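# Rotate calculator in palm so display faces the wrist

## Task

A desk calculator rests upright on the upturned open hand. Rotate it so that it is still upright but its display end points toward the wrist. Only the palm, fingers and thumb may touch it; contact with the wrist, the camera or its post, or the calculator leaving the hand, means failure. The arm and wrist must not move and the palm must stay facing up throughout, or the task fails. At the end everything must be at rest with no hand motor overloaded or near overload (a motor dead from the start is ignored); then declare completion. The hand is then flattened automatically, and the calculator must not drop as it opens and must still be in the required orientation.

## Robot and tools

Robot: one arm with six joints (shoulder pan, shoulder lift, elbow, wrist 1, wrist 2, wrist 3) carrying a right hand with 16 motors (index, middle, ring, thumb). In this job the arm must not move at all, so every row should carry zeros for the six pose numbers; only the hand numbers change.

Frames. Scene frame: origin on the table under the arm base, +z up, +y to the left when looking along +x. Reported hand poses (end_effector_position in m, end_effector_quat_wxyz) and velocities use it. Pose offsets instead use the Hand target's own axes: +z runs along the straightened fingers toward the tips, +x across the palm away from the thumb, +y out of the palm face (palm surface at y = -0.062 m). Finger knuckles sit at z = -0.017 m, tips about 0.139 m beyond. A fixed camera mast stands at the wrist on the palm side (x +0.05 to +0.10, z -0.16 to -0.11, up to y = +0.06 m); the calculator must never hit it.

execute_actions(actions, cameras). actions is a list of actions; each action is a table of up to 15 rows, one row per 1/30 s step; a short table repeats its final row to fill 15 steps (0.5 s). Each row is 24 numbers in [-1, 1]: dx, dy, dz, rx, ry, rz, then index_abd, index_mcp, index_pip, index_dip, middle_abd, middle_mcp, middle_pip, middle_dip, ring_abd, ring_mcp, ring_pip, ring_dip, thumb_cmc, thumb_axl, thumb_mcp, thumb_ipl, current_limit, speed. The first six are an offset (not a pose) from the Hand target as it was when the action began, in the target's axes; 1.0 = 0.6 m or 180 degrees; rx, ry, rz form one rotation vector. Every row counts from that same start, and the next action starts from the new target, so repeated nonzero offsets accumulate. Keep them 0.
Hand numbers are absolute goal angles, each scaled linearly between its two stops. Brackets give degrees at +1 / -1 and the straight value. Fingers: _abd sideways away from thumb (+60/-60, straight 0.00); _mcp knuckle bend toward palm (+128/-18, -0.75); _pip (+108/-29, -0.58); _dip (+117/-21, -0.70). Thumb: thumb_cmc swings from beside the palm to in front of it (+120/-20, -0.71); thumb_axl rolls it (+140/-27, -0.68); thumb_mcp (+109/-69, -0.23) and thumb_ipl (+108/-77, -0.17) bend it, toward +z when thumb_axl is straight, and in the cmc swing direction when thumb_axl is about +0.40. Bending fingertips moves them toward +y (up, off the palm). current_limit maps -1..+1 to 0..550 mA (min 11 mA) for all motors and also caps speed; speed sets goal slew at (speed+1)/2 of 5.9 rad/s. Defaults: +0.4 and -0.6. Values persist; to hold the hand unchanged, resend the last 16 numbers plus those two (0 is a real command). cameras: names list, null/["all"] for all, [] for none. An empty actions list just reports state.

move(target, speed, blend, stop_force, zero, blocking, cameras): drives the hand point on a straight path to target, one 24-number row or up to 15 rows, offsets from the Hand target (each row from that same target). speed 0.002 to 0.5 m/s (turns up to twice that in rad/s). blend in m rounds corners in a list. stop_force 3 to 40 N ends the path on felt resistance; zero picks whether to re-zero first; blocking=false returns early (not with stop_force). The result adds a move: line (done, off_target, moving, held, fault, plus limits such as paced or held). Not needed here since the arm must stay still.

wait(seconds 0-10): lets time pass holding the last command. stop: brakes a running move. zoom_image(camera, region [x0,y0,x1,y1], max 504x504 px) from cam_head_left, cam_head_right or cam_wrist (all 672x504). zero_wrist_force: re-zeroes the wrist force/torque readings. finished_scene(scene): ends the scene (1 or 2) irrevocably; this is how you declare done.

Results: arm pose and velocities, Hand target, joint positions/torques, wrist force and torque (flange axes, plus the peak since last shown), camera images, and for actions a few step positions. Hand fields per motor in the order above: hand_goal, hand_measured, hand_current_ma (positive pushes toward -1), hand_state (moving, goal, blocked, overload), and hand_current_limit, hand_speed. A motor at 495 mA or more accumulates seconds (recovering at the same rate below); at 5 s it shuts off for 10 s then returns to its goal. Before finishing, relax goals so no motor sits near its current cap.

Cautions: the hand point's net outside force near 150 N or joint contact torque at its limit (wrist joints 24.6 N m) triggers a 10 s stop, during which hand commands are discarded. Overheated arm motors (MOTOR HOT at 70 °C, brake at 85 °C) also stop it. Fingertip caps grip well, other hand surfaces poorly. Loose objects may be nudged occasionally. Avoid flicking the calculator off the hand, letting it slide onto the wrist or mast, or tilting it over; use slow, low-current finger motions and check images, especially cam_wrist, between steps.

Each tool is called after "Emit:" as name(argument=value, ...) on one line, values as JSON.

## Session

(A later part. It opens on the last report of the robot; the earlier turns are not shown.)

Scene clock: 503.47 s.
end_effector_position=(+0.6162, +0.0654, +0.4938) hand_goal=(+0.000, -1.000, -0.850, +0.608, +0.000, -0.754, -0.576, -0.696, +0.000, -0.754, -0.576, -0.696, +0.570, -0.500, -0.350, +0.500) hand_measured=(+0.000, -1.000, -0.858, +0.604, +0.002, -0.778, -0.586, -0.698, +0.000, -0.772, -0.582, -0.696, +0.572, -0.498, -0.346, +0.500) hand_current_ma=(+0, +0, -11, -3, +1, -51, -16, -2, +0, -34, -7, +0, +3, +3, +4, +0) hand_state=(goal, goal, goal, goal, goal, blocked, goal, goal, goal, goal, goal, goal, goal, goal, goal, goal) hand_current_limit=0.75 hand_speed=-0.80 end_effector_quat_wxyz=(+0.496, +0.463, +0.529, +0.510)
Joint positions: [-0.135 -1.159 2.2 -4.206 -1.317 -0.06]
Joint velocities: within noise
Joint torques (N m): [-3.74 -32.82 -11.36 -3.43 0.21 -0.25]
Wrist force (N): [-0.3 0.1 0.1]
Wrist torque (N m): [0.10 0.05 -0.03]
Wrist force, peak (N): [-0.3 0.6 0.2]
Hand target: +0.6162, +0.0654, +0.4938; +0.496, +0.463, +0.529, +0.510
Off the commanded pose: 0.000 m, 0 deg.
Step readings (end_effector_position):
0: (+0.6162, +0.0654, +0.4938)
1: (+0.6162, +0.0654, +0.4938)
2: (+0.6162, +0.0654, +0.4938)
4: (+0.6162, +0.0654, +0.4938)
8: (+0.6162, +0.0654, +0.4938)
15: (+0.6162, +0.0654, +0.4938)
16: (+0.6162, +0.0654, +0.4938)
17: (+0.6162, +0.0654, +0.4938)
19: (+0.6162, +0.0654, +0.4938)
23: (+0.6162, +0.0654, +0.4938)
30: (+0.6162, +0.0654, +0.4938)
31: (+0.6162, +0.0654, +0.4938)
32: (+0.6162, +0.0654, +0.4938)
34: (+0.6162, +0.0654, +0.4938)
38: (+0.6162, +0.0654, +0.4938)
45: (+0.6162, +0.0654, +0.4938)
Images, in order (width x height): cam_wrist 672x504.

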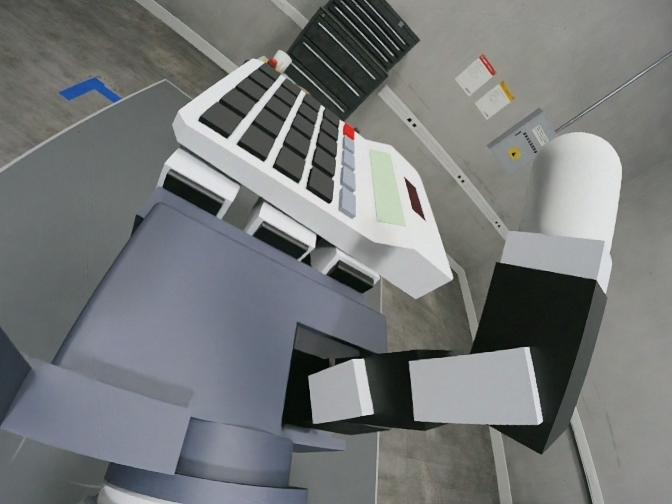

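Emit:
execute_actions(actions=[[[0,0,0,0,0,0,0,-1.0,-0.78,0.609,0,-0.754,-0.576,-0.696,0,-0.754,-0.576,-0.696,0.571,-0.5,-0.35,0.5,0.75,-0.85]]], cameras=[])

Emit:
execute_actions(actions=[[[0,0,0,0,0,0,0,-1.0,-0.74,0.609,0,-0.754,-0.576,-0.696,0,-0.754,-0.576,-0.696,0.571,-0.5,-0.35,0.5,0.75,-0.85]]], cameras=["cam_wrist"])

Emit:
zoom_image(camera="cam_wrist", region=[100, 0, 480, 300])

Scene clock: 511.13 s.
end_effector_position=(+0.6162, +0.0654, +0.4938) hand_goal=(+0.000, -1.000, -0.780, +0.608, +0.000, -0.754, -0.576, -0.696, +0.000, -0.754, -0.576, -0.696, +0.570, -0.500, -0.350, +0.500) hand_measured=(+0.000, -1.000, -0.800, +0.606, +0.002, -0.778, -0.586, -0.698, +0.000, -0.772, -0.582, -0.696, +0.572, -0.498, -0.346, +0.500) hand_current_ma=(+0, +0, -38, -3, +1, -51, -15, -2, +0, -36, -9, +0, +3, +3, +4, +0) hand_state=(goal, goal, blocked, goal, goal, blocked, goal, goal, goal, goal, goal, goal, goal, goal, goal, goal) hand_current_limit=0.75 hand_speed=-0.85 end_effector_quat_wxyz=(+0.496, +0.463, +0.529, +0.510)
Joint positions: [-0.135 -1.159 2.2 -4.206 -1.317 -0.06]
Joint velocities: within noise
Joint torques (N m): [-3.24 -32.03 -11.3 -3.32 0.25 -0.24]
Wrist force (N): [-0.1 0.2 0.3]
Wrist torque (N m): [0.08 0.01 -0.01]
Wrist force, peak (N): [-0.3 0.5 0.3]
Hand target: +0.6162, +0.0654, +0.4938; +0.496, +0.463, +0.529, +0.510
Off the commanded pose: 0.000 m, 0 deg.
Step readings (end_effector_position):
0: (+0.6162, +0.0654, +0.4938)
1: (+0.6162, +0.0654, +0.4938)
2: (+0.6162, +0.0654, +0.4938)
4: (+0.6162, +0.0654, +0.4938)
8: (+0.6162, +0.0654, +0.4938)
15: (+0.6162, +0.0654, +0.4938)
No camera images: "cameras" was empty.

Scene clock: 511.83 s.
end_effector_position=(+0.6162, +0.0654, +0.4938) hand_goal=(+0.000, -1.000, -0.740, +0.608, +0.000, -0.754, -0.576, -0.696, +0.000, -0.754, -0.576, -0.696, +0.570, -0.500, -0.350, +0.500) hand_measured=(+0.000, -1.000, -0.770, +0.604, +0.002, -0.778, -0.586, -0.698, +0.000, -0.772, -0.582, -0.696, +0.572, -0.498, -0.346, +0.500) hand_current_ma=(+0, +0, -68, -3, +1, -51, -15, -2, +0, -36, -9, +0, +3, +3, +4, +0) hand_state=(goal, goal, blocked, goal, goal, blocked, goal, goal, goal, goal, goal, goal, goal, goal, goal, goal) hand_current_limit=0.75 hand_speed=-0.85 end_effector_quat_wxyz=(+0.496, +0.463, +0.529, +0.510)
Joint positions: [-0.135 -1.159 2.2 -4.206 -1.317 -0.06]
Joint velocities: within noise
Joint torques (N m): [-3.42 -32.26 -11.37 -3.26 0.34 -0.19]
Wrist force (N): [-0.2 0.4 0.1]
Wrist torque (N m): [0.13 0.03 -0.01]
Wrist force, peak (N): [-0.4 0.6 0.1]
Hand target: +0.6162, +0.0654, +0.4938; +0.496, +0.463, +0.529, +0.510
Off the commanded pose: 0.000 m, 0 deg.
Step readings (end_effector_position):
0: (+0.6162, +0.0654, +0.4938)
1: (+0.6162, +0.0654, +0.4938)
2: (+0.6162, +0.0654, +0.4938)
4: (+0.6162, +0.0654, +0.4938)
8: (+0.6162, +0.0654, +0.4938)
15: (+0.6162, +0.0654, +0.4938)
Images, in order (width x height): cam_wrist 672x504.

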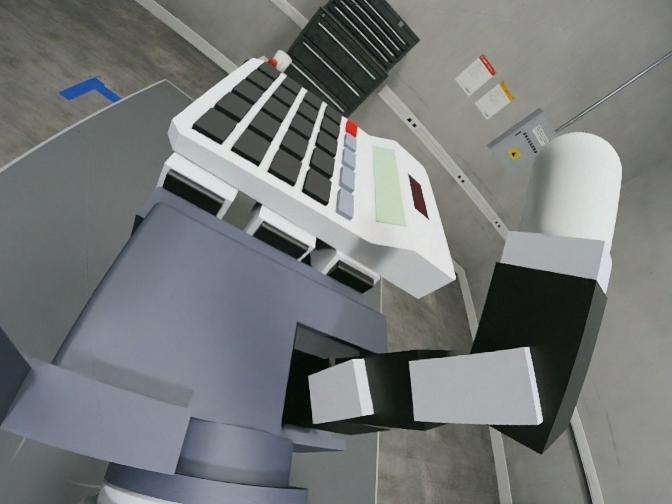

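Scaled by 1.326 from the camera's 672x504 image, which has a finer 960x720 frame.

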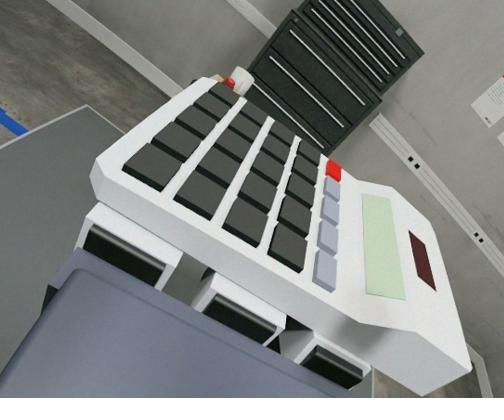

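Emit:
execute_actions(actions=[[[0,0,0,0,0,0,0,-1.0,-0.70,0.609,0,-0.754,-0.576,-0.696,0,-1.0,-0.95,-0.696,0.571,-0.5,-0.35,0.5,0.75,-0.8]],[[0,0,0,0,0,0,0,-1.0,-0.70,0.609,0,-0.754,-0.576,-0.696,0,-1.0,-0.95,0.72,0.571,-0.5,-0.35,0.5,0.75,-0.6]],[[0,0,0,0,0,0,0,-1.0,-0.70,0.609,0,-0.754,-0.576,-0.696,0,-1.0,-0.85,0.72,0.571,-0.5,-0.35,0.5,0.75,-0.8]]], cameras=["cam_wrist"])

Emit:
zoom_image(camera="cam_wrist", region=[100, 0, 480, 300])

Scene clock: 521.03 s.
end_effector_position=(+0.6162, +0.0654, +0.4938) hand_goal=(+0.000, -1.000, -0.700, +0.608, +0.000, -0.754, -0.576, -0.696, +0.000, -1.000, -0.850, +0.720, +0.570, -0.500, -0.350, +0.500) hand_measured=(+0.000, -1.000, -0.730, +0.604, +0.002, -0.778, -0.586, -0.698, +0.000, -1.000, -0.858, +0.718, +0.572, -0.498, -0.346, +0.500) hand_current_ma=(+0, +0, -67, -4, +1, -51, -15, -2, +0, +0, -10, -3, +3, +3, +4, +0) hand_state=(goal, goal, blocked, goal, goal, blocked, goal, goal, goal, goal, goal, goal, goal, goal, goal, goal) hand_current_limit=0.75 hand_speed=-0.80 end_effector_quat_wxyz=(+0.496, +0.463, +0.529, +0.510)
Joint positions: [-0.135 -1.159 2.2 -4.206 -1.317 -0.06]
Joint velocities: within noise
Joint torques (N m): [-3.19 -31.65 -11.56 -3.23 0.41 -0.11]
Wrist force (N): [0.0 0.3 0.2]
Wrist torque (N m): [0.08 0.01 -0.01]
Wrist force, peak (N): [-0.1 0.6 0.3]
Hand target: +0.6162, +0.0654, +0.4938; +0.496, +0.463, +0.529, +0.510
Off the commanded pose: 0.000 m, 0 deg.
Step readings (end_effector_position):
0: (+0.6162, +0.0654, +0.4938)
1: (+0.6162, +0.0654, +0.4938)
2: (+0.6162, +0.0654, +0.4938)
4: (+0.6162, +0.0654, +0.4938)
8: (+0.6162, +0.0654, +0.4938)
15: (+0.6162, +0.0654, +0.4938)
16: (+0.6162, +0.0654, +0.4938)
17: (+0.6162, +0.0654, +0.4938)
19: (+0.6162, +0.0654, +0.4938)
23: (+0.6162, +0.0654, +0.4938)
30: (+0.6162, +0.0654, +0.4938)
31: (+0.6162, +0.0654, +0.4938)
32: (+0.6162, +0.0654, +0.4938)
34: (+0.6162, +0.0654, +0.4938)
38: (+0.6162, +0.0654, +0.4938)
45: (+0.6162, +0.0654, +0.4938)
Images, in order (width x height): cam_wrist 672x504.

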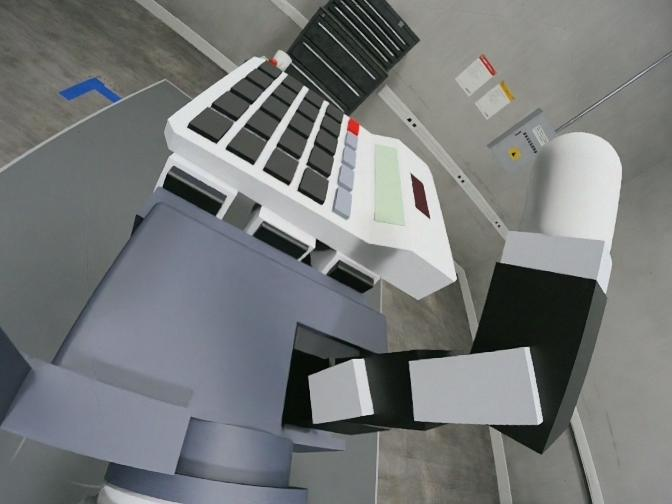

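Scaled by 1.326 from the camera's 672x504 image, which has a finer 960x720 frame.

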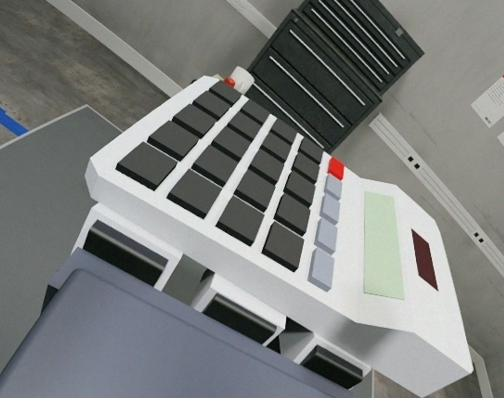

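Emit:
execute_actions(actions=[[[0,0,0,0,0,0,0,-1.0,-0.70,0.609,0,-0.754,-0.576,-0.696,0,-1.0,-0.78,0.72,0.571,-0.5,-0.35,0.5,0.75,-0.85]]], cameras=[])

Emit:
execute_actions(actions=[[[0,0,0,0,0,0,0,-1.0,-0.67,0.609,0,-0.754,-0.576,-0.696,0,-1.0,-0.73,0.72,0.571,-0.5,-0.35,0.5,0.75,-0.85]]], cameras=["cam_wrist"])

Emit:
zoom_image(camera="cam_wrist", region=[100, 0, 480, 300])

Scene clock: 527.67 s.
end_effector_position=(+0.6162, +0.0654, +0.4938) hand_goal=(+0.000, -1.000, -0.700, +0.608, +0.000, -0.754, -0.576, -0.696, +0.000, -1.000, -0.780, +0.720, +0.570, -0.500, -0.350, +0.500) hand_measured=(+0.000, -1.000, -0.728, +0.604, +0.002, -0.778, -0.586, -0.698, +0.000, -1.000, -0.792, +0.718, +0.572, -0.498, -0.346, +0.500) hand_current_ma=(+0, +0, -59, -4, +1, -51, -15, -2, +0, +0, -21, -3, +3, +3, +4, +0) hand_state=(goal, goal, blocked, goal, goal, blocked, goal, goal, goal, goal, goal, goal, goal, goal, goal, goal) hand_current_limit=0.75 hand_speed=-0.85 end_effector_quat_wxyz=(+0.496, +0.463, +0.529, +0.510)
Joint positions: [-0.135 -1.159 2.2 -4.206 -1.317 -0.06]
Joint velocities: within noise
Joint torques (N m): [-2.65 -31.94 -11.5 -3.27 0.51 -0.11]
Wrist force (N): [0.0 0.5 0.2]
Wrist torque (N m): [0.10 0.01 0.00]
Wrist force, peak (N): [-0.2 0.6 0.3]
Hand target: +0.6162, +0.0654, +0.4938; +0.496, +0.463, +0.529, +0.510
Off the commanded pose: 0.000 m, 0 deg.
Step readings (end_effector_position):
0: (+0.6162, +0.0654, +0.4938)
1: (+0.6162, +0.0654, +0.4938)
2: (+0.6162, +0.0654, +0.4938)
4: (+0.6162, +0.0654, +0.4938)
8: (+0.6162, +0.0654, +0.4938)
15: (+0.6162, +0.0654, +0.4938)
No camera images: "cameras" was empty.

Scene clock: 528.37 s.
end_effector_position=(+0.6162, +0.0654, +0.4938) hand_goal=(+0.000, -1.000, -0.670, +0.608, +0.000, -0.754, -0.576, -0.696, +0.000, -1.000, -0.730, +0.720, +0.570, -0.500, -0.350, +0.500) hand_measured=(+0.000, -1.000, -0.692, +0.604, +0.002, -0.778, -0.586, -0.698, +0.000, -1.000, -0.748, +0.718, +0.572, -0.498, -0.346, +0.500) hand_current_ma=(+0, +0, -43, -4, +1, -51, -15, -2, +0, +0, -32, -3, +3, +3, +4, +0) hand_state=(goal, goal, blocked, goal, goal, blocked, goal, goal, goal, goal, goal, goal, goal, goal, goal, goal) hand_current_limit=0.75 hand_speed=-0.85 end_effector_quat_wxyz=(+0.496, +0.463, +0.529, +0.510)
Joint positions: [-0.135 -1.159 2.2 -4.206 -1.317 -0.06]
Joint velocities: within noise
Joint torques (N m): [-2.98 -32.21 -11.49 -3.27 0.5 -0.14]
Wrist force (N): [-0.1 0.3 0.2]
Wrist torque (N m): [0.08 0.01 -0.01]
Wrist force, peak (N): [-0.1 0.7 0.1]
Hand target: +0.6162, +0.0654, +0.4938; +0.496, +0.463, +0.529, +0.510
Off the commanded pose: 0.000 m, 0 deg.
Step readings (end_effector_position):
0: (+0.6162, +0.0654, +0.4938)
1: (+0.6162, +0.0654, +0.4938)
2: (+0.6162, +0.0654, +0.4938)
4: (+0.6162, +0.0654, +0.4938)
8: (+0.6162, +0.0654, +0.4938)
15: (+0.6162, +0.0654, +0.4938)
Images, in order (width x height): cam_wrist 672x504.

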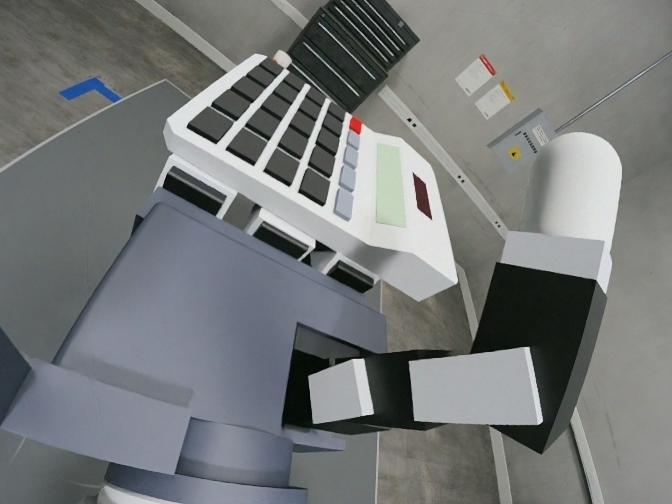

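Scaled by 1.326 from the camera's 672x504 image, which has a finer 960x720 frame.

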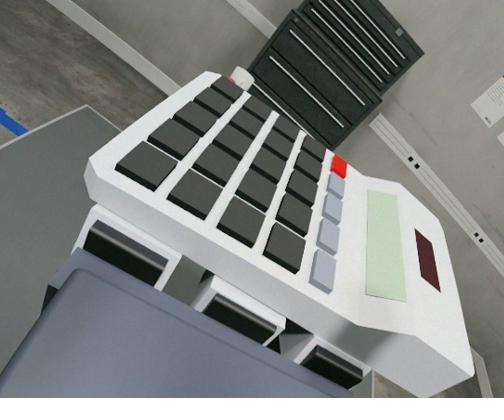

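Emit:
execute_actions(actions=[[[0,0,0,0,0,0,0,-1.0,-0.67,0.609,0,-0.9,-0.576,-0.696,0,-1.0,-0.73,0.72,0.571,-0.5,-0.35,0.5,0.75,-0.85]]], cameras=["cam_wrist"])

Emit:
zoom_image(camera="cam_wrist", region=[100, 0, 480, 300])

Scene clock: 534.00 s.
end_effector_position=(+0.6162, +0.0654, +0.4938) hand_goal=(+0.000, -1.000, -0.670, +0.608, +0.000, -0.900, -0.576, -0.696, +0.000, -1.000, -0.730, +0.720, +0.570, -0.500, -0.350, +0.500) hand_measured=(+0.000, -1.000, -0.692, +0.604, +0.002, -0.908, -0.586, -0.698, +0.000, -1.000, -0.748, +0.718, +0.572, -0.498, -0.346, +0.500) hand_current_ma=(+0, +0, -43, -4, +1, -13, -14, -2, +0, +0, -32, -3, +3, +3, +4, +0) hand_state=(goal, goal, blocked, goal, goal, goal, goal, goal, goal, goal, goal, goal, goal, goal, goal, goal) hand_current_limit=0.75 hand_speed=-0.85 end_effector_quat_wxyz=(+0.496, +0.463, +0.529, +0.510)
Joint positions: [-0.135 -1.159 2.2 -4.206 -1.317 -0.06]
Joint velocities: within noise
Joint torques (N m): [-2.57 -32.36 -11.33 -3.16 0.58 -0.05]
Wrist force (N): [-0.1 0.1 0.1]
Wrist torque (N m): [0.08 0.02 -0.02]
Wrist force, peak (N): [-0.3 0.4 0.4]
Hand target: +0.6162, +0.0654, +0.4938; +0.496, +0.463, +0.529, +0.510
Off the commanded pose: 0.000 m, 0 deg.
Step readings (end_effector_position):
0: (+0.6162, +0.0654, +0.4938)
1: (+0.6162, +0.0654, +0.4938)
2: (+0.6162, +0.0654, +0.4938)
4: (+0.6162, +0.0654, +0.4938)
8: (+0.6162, +0.0654, +0.4938)
15: (+0.6162, +0.0654, +0.4938)
Images, in order (width x height): cam_wrist 672x504.

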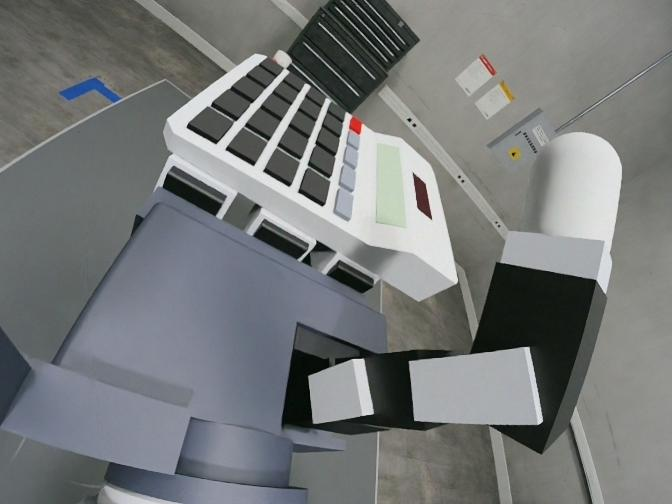

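Scaled by 1.326 from the camera's 672x504 image, which has a finer 960x720 frame.

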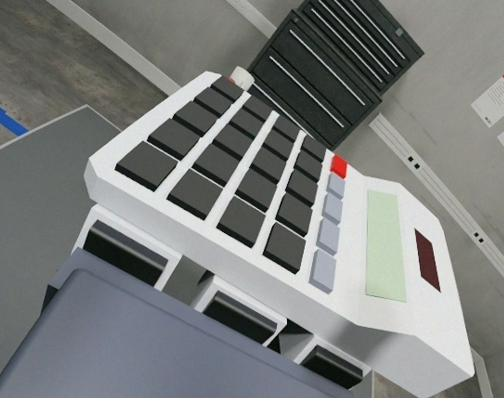

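Emit:
execute_actions(actions=[[[0,0,0,0,0,0,0,-1.0,-0.67,0.609,0,-0.9,-0.576,-0.696,0,-1.0,-0.71,0.609,0.571,-0.5,-0.35,0.5,0.75,-0.8]],[[0,0,0,0,0,0,0,-1.0,-0.67,0.609,0,-0.9,-0.576,-0.696,0,-1.0,-0.67,0.478,0.571,-0.5,-0.35,0.5,0.75,-0.8]]], cameras=["cam_wrist"])

Emit:
zoom_image(camera="cam_wrist", region=[100, 0, 480, 300])

Scene clock: 546.10 s.
end_effector_position=(+0.6162, +0.0654, +0.4938) hand_goal=(+0.000, -1.000, -0.670, +0.608, +0.000, -0.900, -0.576, -0.696, +0.000, -1.000, -0.670, +0.478, +0.570, -0.500, -0.350, +0.500) hand_measured=(+0.000, -1.000, -0.692, +0.604, +0.002, -0.908, -0.586, -0.698, +0.000, -1.000, -0.684, +0.480, +0.572, -0.498, -0.346, +0.500) hand_current_ma=(+0, +0, -43, -4, +1, -13, -14, -2, +0, +0, -25, +3, +3, +3, +4, +0) hand_state=(goal, goal, blocked, goal, goal, goal, goal, goal, goal, goal, goal, goal, goal, goal, goal, goal) hand_current_limit=0.75 hand_speed=-0.80 end_effector_quat_wxyz=(+0.496, +0.463, +0.529, +0.510)
Joint positions: [-0.135 -1.159 2.2 -4.206 -1.317 -0.06]
Joint velocities: within noise
Joint torques (N m): [-2.46 -31.9 -11.69 -3.13 0.77 -0.07]
Wrist force (N): [-0.1 0.4 0.2]
Wrist torque (N m): [0.11 0.02 -0.01]
Wrist force, peak (N): [-0.1 0.7 0.2]
Hand target: +0.6162, +0.0654, +0.4938; +0.496, +0.463, +0.529, +0.510
Off the commanded pose: 0.000 m, 0 deg.
Step readings (end_effector_position):
0: (+0.6162, +0.0654, +0.4938)
1: (+0.6162, +0.0654, +0.4938)
2: (+0.6162, +0.0654, +0.4938)
4: (+0.6162, +0.0654, +0.4938)
8: (+0.6162, +0.0654, +0.4938)
15: (+0.6162, +0.0654, +0.4938)
16: (+0.6162, +0.0654, +0.4938)
17: (+0.6162, +0.0654, +0.4938)
19: (+0.6162, +0.0654, +0.4938)
23: (+0.6162, +0.0654, +0.4938)
30: (+0.6162, +0.0654, +0.4938)
Images, in order (width x height): cam_wrist 672x504.

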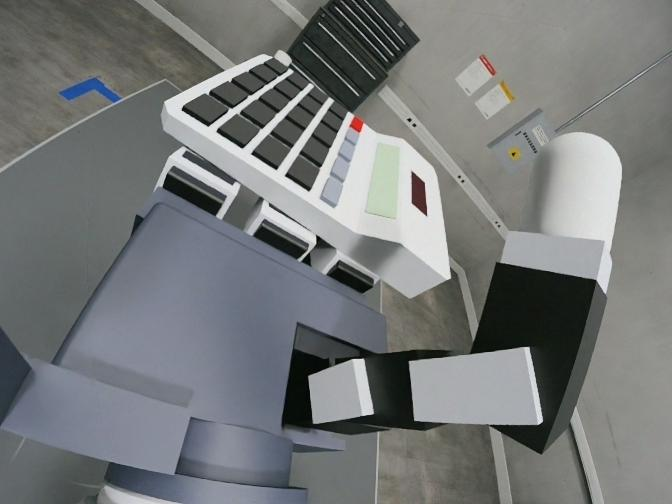

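Scaled by 1.326 from the camera's 672x504 image, which has a finer 960x720 frame.

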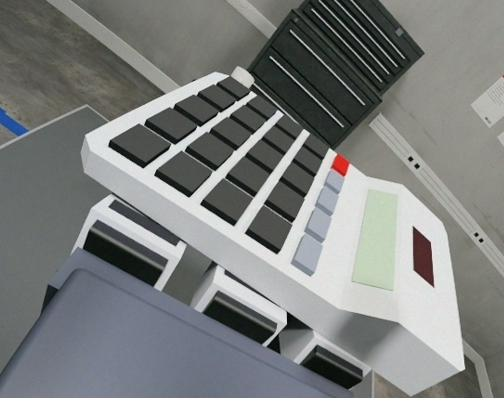

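Emit:
execute_actions(actions=[[[0,0,0,0,0,0,0,-1.0,-0.67,0.609,0,-0.9,-0.576,-0.696,0,-1.0,-0.63,0.348,0.571,-0.5,-0.35,0.5,0.75,-0.8]],[[0,0,0,0,0,0,0,-1.0,-0.67,0.609,0,-0.9,-0.576,-0.696,0,-1.0,-0.59,0.239,0.571,-0.5,-0.35,0.5,0.75,-0.8]]], cameras=["cam_wrist"])

Emit:
zoom_image(camera="cam_wrist", region=[100, 0, 480, 300])

Scene clock: 553.33 s.
end_effector_position=(+0.6162, +0.0654, +0.4938) hand_goal=(+0.000, -1.000, -0.670, +0.608, +0.000, -0.900, -0.576, -0.696, +0.000, -1.000, -0.590, +0.238, +0.570, -0.500, -0.350, +0.500) hand_measured=(+0.000, -1.000, -0.692, +0.604, +0.002, -0.908, -0.586, -0.698, +0.000, -1.000, -0.604, +0.240, +0.572, -0.498, -0.346, +0.500) hand_current_ma=(+0, +0, -43, -4, +1, -13, -14, -2, +0, +0, -22, +2, +3, +3, +4, +0) hand_state=(goal, goal, blocked, goal, goal, goal, goal, goal, goal, goal, goal, goal, goal, goal, goal, goal) hand_current_limit=0.75 hand_speed=-0.80 end_effector_quat_wxyz=(+0.496, +0.463, +0.529, +0.510)
Joint positions: [-0.135 -1.159 2.2 -4.206 -1.317 -0.06]
Joint velocities: within noise
Joint torques (N m): [-1.78 -31.87 -11.67 -3.04 0.79 -0.08]
Wrist force (N): [-0.1 0.3 0.1]
Wrist torque (N m): [0.12 0.02 -0.02]
Wrist force, peak (N): [-0.2 0.6 0.2]
Hand target: +0.6162, +0.0654, +0.4938; +0.496, +0.463, +0.529, +0.510
Off the commanded pose: 0.000 m, 0 deg.
Step readings (end_effector_position):
0: (+0.6162, +0.0654, +0.4938)
1: (+0.6162, +0.0654, +0.4938)
2: (+0.6162, +0.0654, +0.4938)
4: (+0.6162, +0.0654, +0.4938)
8: (+0.6162, +0.0654, +0.4938)
15: (+0.6162, +0.0654, +0.4938)
16: (+0.6162, +0.0654, +0.4938)
17: (+0.6162, +0.0654, +0.4938)
19: (+0.6162, +0.0654, +0.4938)
23: (+0.6162, +0.0654, +0.4938)
30: (+0.6162, +0.0654, +0.4938)
Images, in order (width x height): cam_wrist 672x504.

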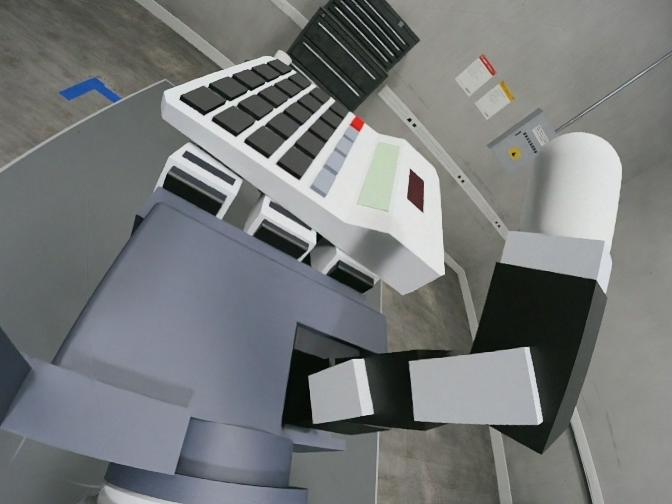

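Scaled by 1.326 from the camera's 672x504 image, which has a finer 960x720 frame.

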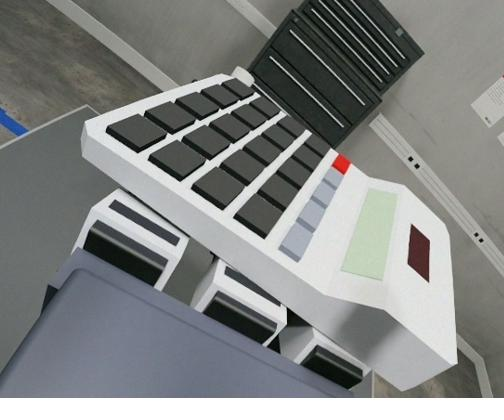

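Emit:
execute_actions(actions=[], cameras=["cam_wrist"])

Scene clock: 587.90 s.
end_effector_position=(+0.6162, +0.0654, +0.4938) hand_goal=(+0.000, -1.000, -0.670, +0.608, +0.000, -0.900, -0.576, -0.696, +0.000, -1.000, -0.590, +0.238, +0.570, -0.500, -0.350, +0.500) hand_measured=(+0.000, -1.000, -0.692, +0.604, +0.002, -0.908, -0.586, -0.698, +0.000, -1.000, -0.604, +0.240, +0.572, -0.498, -0.346, +0.500) hand_current_ma=(+0, +0, -43, -4, +1, -13, -14, -2, +0, +0, -22, +2, +3, +3, +4, +0) hand_state=(goal, goal, blocked, goal, goal, goal, goal, goal, goal, goal, goal, goal, goal, goal, goal, goal) hand_current_limit=0.75 hand_speed=-0.80 end_effector_quat_wxyz=(+0.496, +0.463, +0.529, +0.510)
Joint positions: [-0.135 -1.159 2.2 -4.206 -1.317 -0.06]
Joint velocities: within noise
Joint torques (N m): [-1.39 -31.64 -11.47 -2.89 1.32 0.05]
Wrist force (N): [-0.2 0.2 0.0]
Wrist torque (N m): [0.11 0.04 -0.03]
Wrist force, peak (N): [-0.3 0.6 0.3]
Hand target: +0.6162, +0.0654, +0.4938; +0.496, +0.463, +0.529, +0.510
Off the commanded pose: 0.000 m, 0 deg.
Images, in order (width x height): cam_wrist 672x504.

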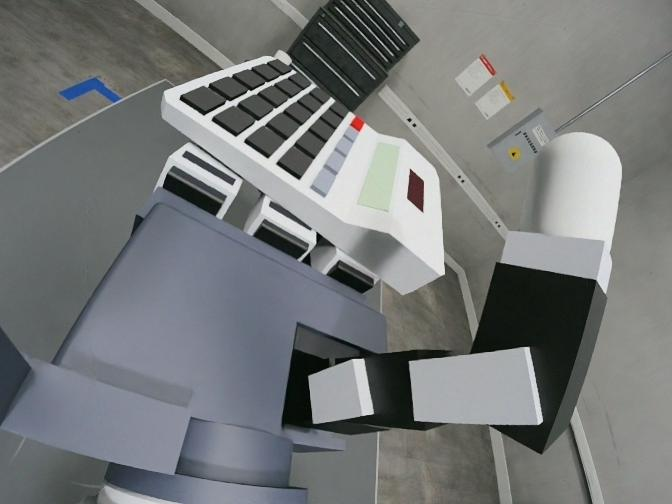

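Emit:
execute_actions(actions=[[[0,0,0,0,0,0, 0,-1.0,-0.67,0.609, 0,-0.9,-0.576,-0.696, 0,-0.96,-0.56,0.13, 0.571,-0.5,-0.35,0.5, 0.75,-0.8]],[[0,0,0,0,0,0, 0,-1.0,-0.67,0.609, 0,-0.9,-0.576,-0.696, 0,-0.90,-0.555,-0.022, 0.571,-0.5,-0.35,0.5, 0.75,-0.8]]], cameras=["cam_wrist"])

Emit:
zoom_image(camera="cam_wrist", region=[100, 0, 480, 300])

Scene clock: 596.00 s.
end_effector_position=(+0.6162, +0.0654, +0.4938) hand_goal=(+0.000, -1.000, -0.670, +0.608, +0.000, -0.900, -0.576, -0.696, +0.000, -0.900, -0.556, -0.022, +0.570, -0.500, -0.350, +0.500) hand_measured=(+0.000, -1.000, -0.692, +0.604, +0.002, -0.908, -0.586, -0.698, -0.002, -0.942, -0.572, -0.022, +0.572, -0.498, -0.346, +0.500) hand_current_ma=(+0, +0, -41, -4, +1, -13, -14, -2, -1, -114, -30, +1, +3, +3, +4, +0) hand_state=(goal, goal, blocked, goal, goal, goal, goal, goal, goal, blocked, goal, goal, goal, goal, goal, goal) hand_current_limit=0.75 hand_speed=-0.80 end_effector_quat_wxyz=(+0.496, +0.463, +0.529, +0.510)
Joint positions: [-0.135 -1.159 2.2 -4.206 -1.317 -0.06]
Joint velocities: within noise
Joint torques (N m): [-0.68 -31.81 -11.73 -2.92 1.35 0.06]
Wrist force (N): [-0.4 0.5 0.1]
Wrist torque (N m): [0.14 0.06 -0.04]
Wrist force, peak (N): [-0.2 0.8 0.2]
Hand target: +0.6162, +0.0654, +0.4938; +0.496, +0.463, +0.529, +0.510
Off the commanded pose: 0.000 m, 0 deg.
Step readings (end_effector_position):
0: (+0.6162, +0.0654, +0.4938)
1: (+0.6162, +0.0654, +0.4938)
2: (+0.6162, +0.0654, +0.4938)
4: (+0.6162, +0.0654, +0.4938)
8: (+0.6162, +0.0654, +0.4938)
15: (+0.6162, +0.0654, +0.4938)
16: (+0.6162, +0.0654, +0.4938)
17: (+0.6162, +0.0654, +0.4938)
19: (+0.6162, +0.0654, +0.4938)
23: (+0.6162, +0.0654, +0.4938)
30: (+0.6162, +0.0654, +0.4938)
Images, in order (width x height): cam_wrist 672x504.

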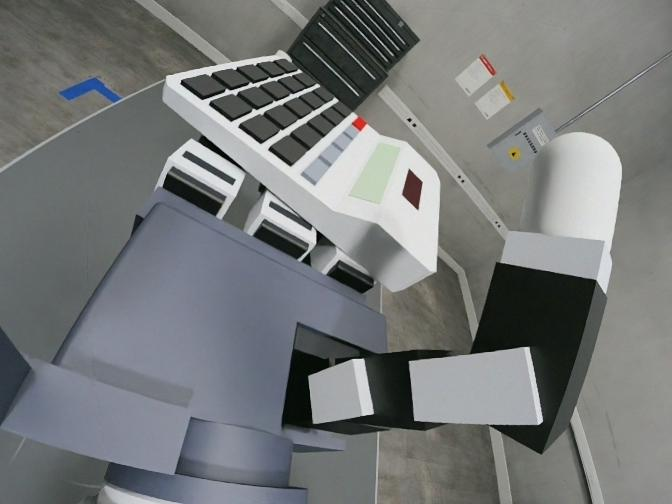

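Scaled by 1.326 from the camera's 672x504 image, which has a finer 960x720 frame.

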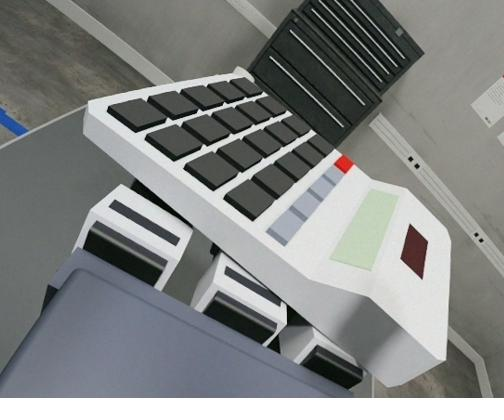

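Emit:
execute_actions(actions=[[[0,0,0,0,0,0, 0,-1.0,-0.67,0.609, 0,-0.9,-0.576,-0.696, 0,-0.855,-0.555,-0.174, 0.571,-0.5,-0.35,0.5, 0.75,-0.8]],[[0,0,0,0,0,0, 0,-1.0,-0.67,0.609, 0,-0.9,-0.576,-0.696, 0,-0.815,-0.555,-0.326, 0.571,-0.5,-0.35,0.5, 0.75,-0.8]]], cameras=["cam_wrist"])

Emit:
zoom_image(camera="cam_wrist", region=[100, 0, 480, 300])

Scene clock: 619.37 s.
end_effector_position=(+0.6162, +0.0654, +0.4938) hand_goal=(+0.000, -1.000, -0.670, +0.608, +0.000, -0.900, -0.576, -0.696, +0.000, -0.816, -0.556, -0.326, +0.570, -0.500, -0.350, +0.500) hand_measured=(+0.000, -1.000, -0.692, +0.604, +0.002, -0.908, -0.586, -0.698, -0.002, -0.862, -0.572, -0.326, +0.572, -0.498, -0.346, +0.500) hand_current_ma=(+0, +0, -41, -4, +1, -13, -14, -2, -2, -124, -30, +0, +3, +3, +4, +0) hand_state=(goal, goal, blocked, goal, goal, goal, goal, goal, goal, blocked, goal, goal, goal, goal, goal, goal) hand_current_limit=0.75 hand_speed=-0.80 end_effector_quat_wxyz=(+0.496, +0.463, +0.529, +0.510)
Joint positions: [-0.135 -1.159 2.2 -4.206 -1.317 -0.06]
Joint velocities: within noise
Joint torques (N m): [-0.63 -31.87 -11.39 -2.71 1.56 0.16]
Wrist force (N): [-0.2 0.4 0.2]
Wrist torque (N m): [0.12 0.03 -0.03]
Wrist force, peak (N): [-0.4 0.6 0.4]
Hand target: +0.6162, +0.0654, +0.4938; +0.496, +0.463, +0.529, +0.510
Off the commanded pose: 0.000 m, 0 deg.
Step readings (end_effector_position):
0: (+0.6162, +0.0654, +0.4938)
1: (+0.6162, +0.0654, +0.4938)
2: (+0.6162, +0.0654, +0.4938)
4: (+0.6162, +0.0654, +0.4938)
8: (+0.6162, +0.0654, +0.4938)
15: (+0.6162, +0.0654, +0.4938)
16: (+0.6162, +0.0654, +0.4938)
17: (+0.6162, +0.0654, +0.4938)
19: (+0.6162, +0.0654, +0.4938)
23: (+0.6162, +0.0654, +0.4938)
30: (+0.6162, +0.0654, +0.4938)
Images, in order (width x height): cam_wrist 672x504.

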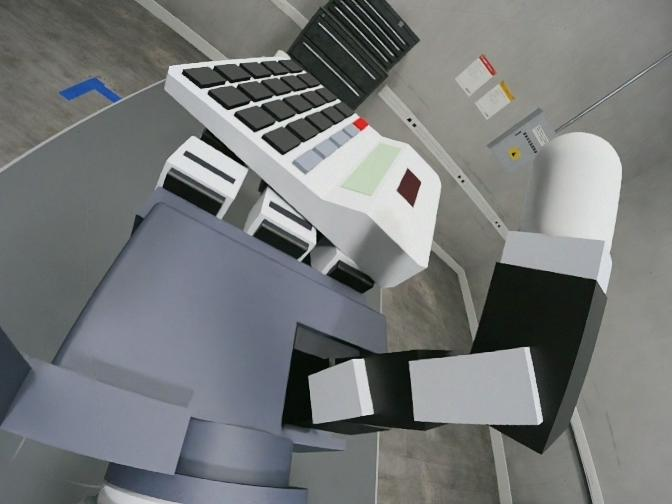

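Scaled by 1.326 from the camera's 672x504 image, which has a finer 960x720 frame.

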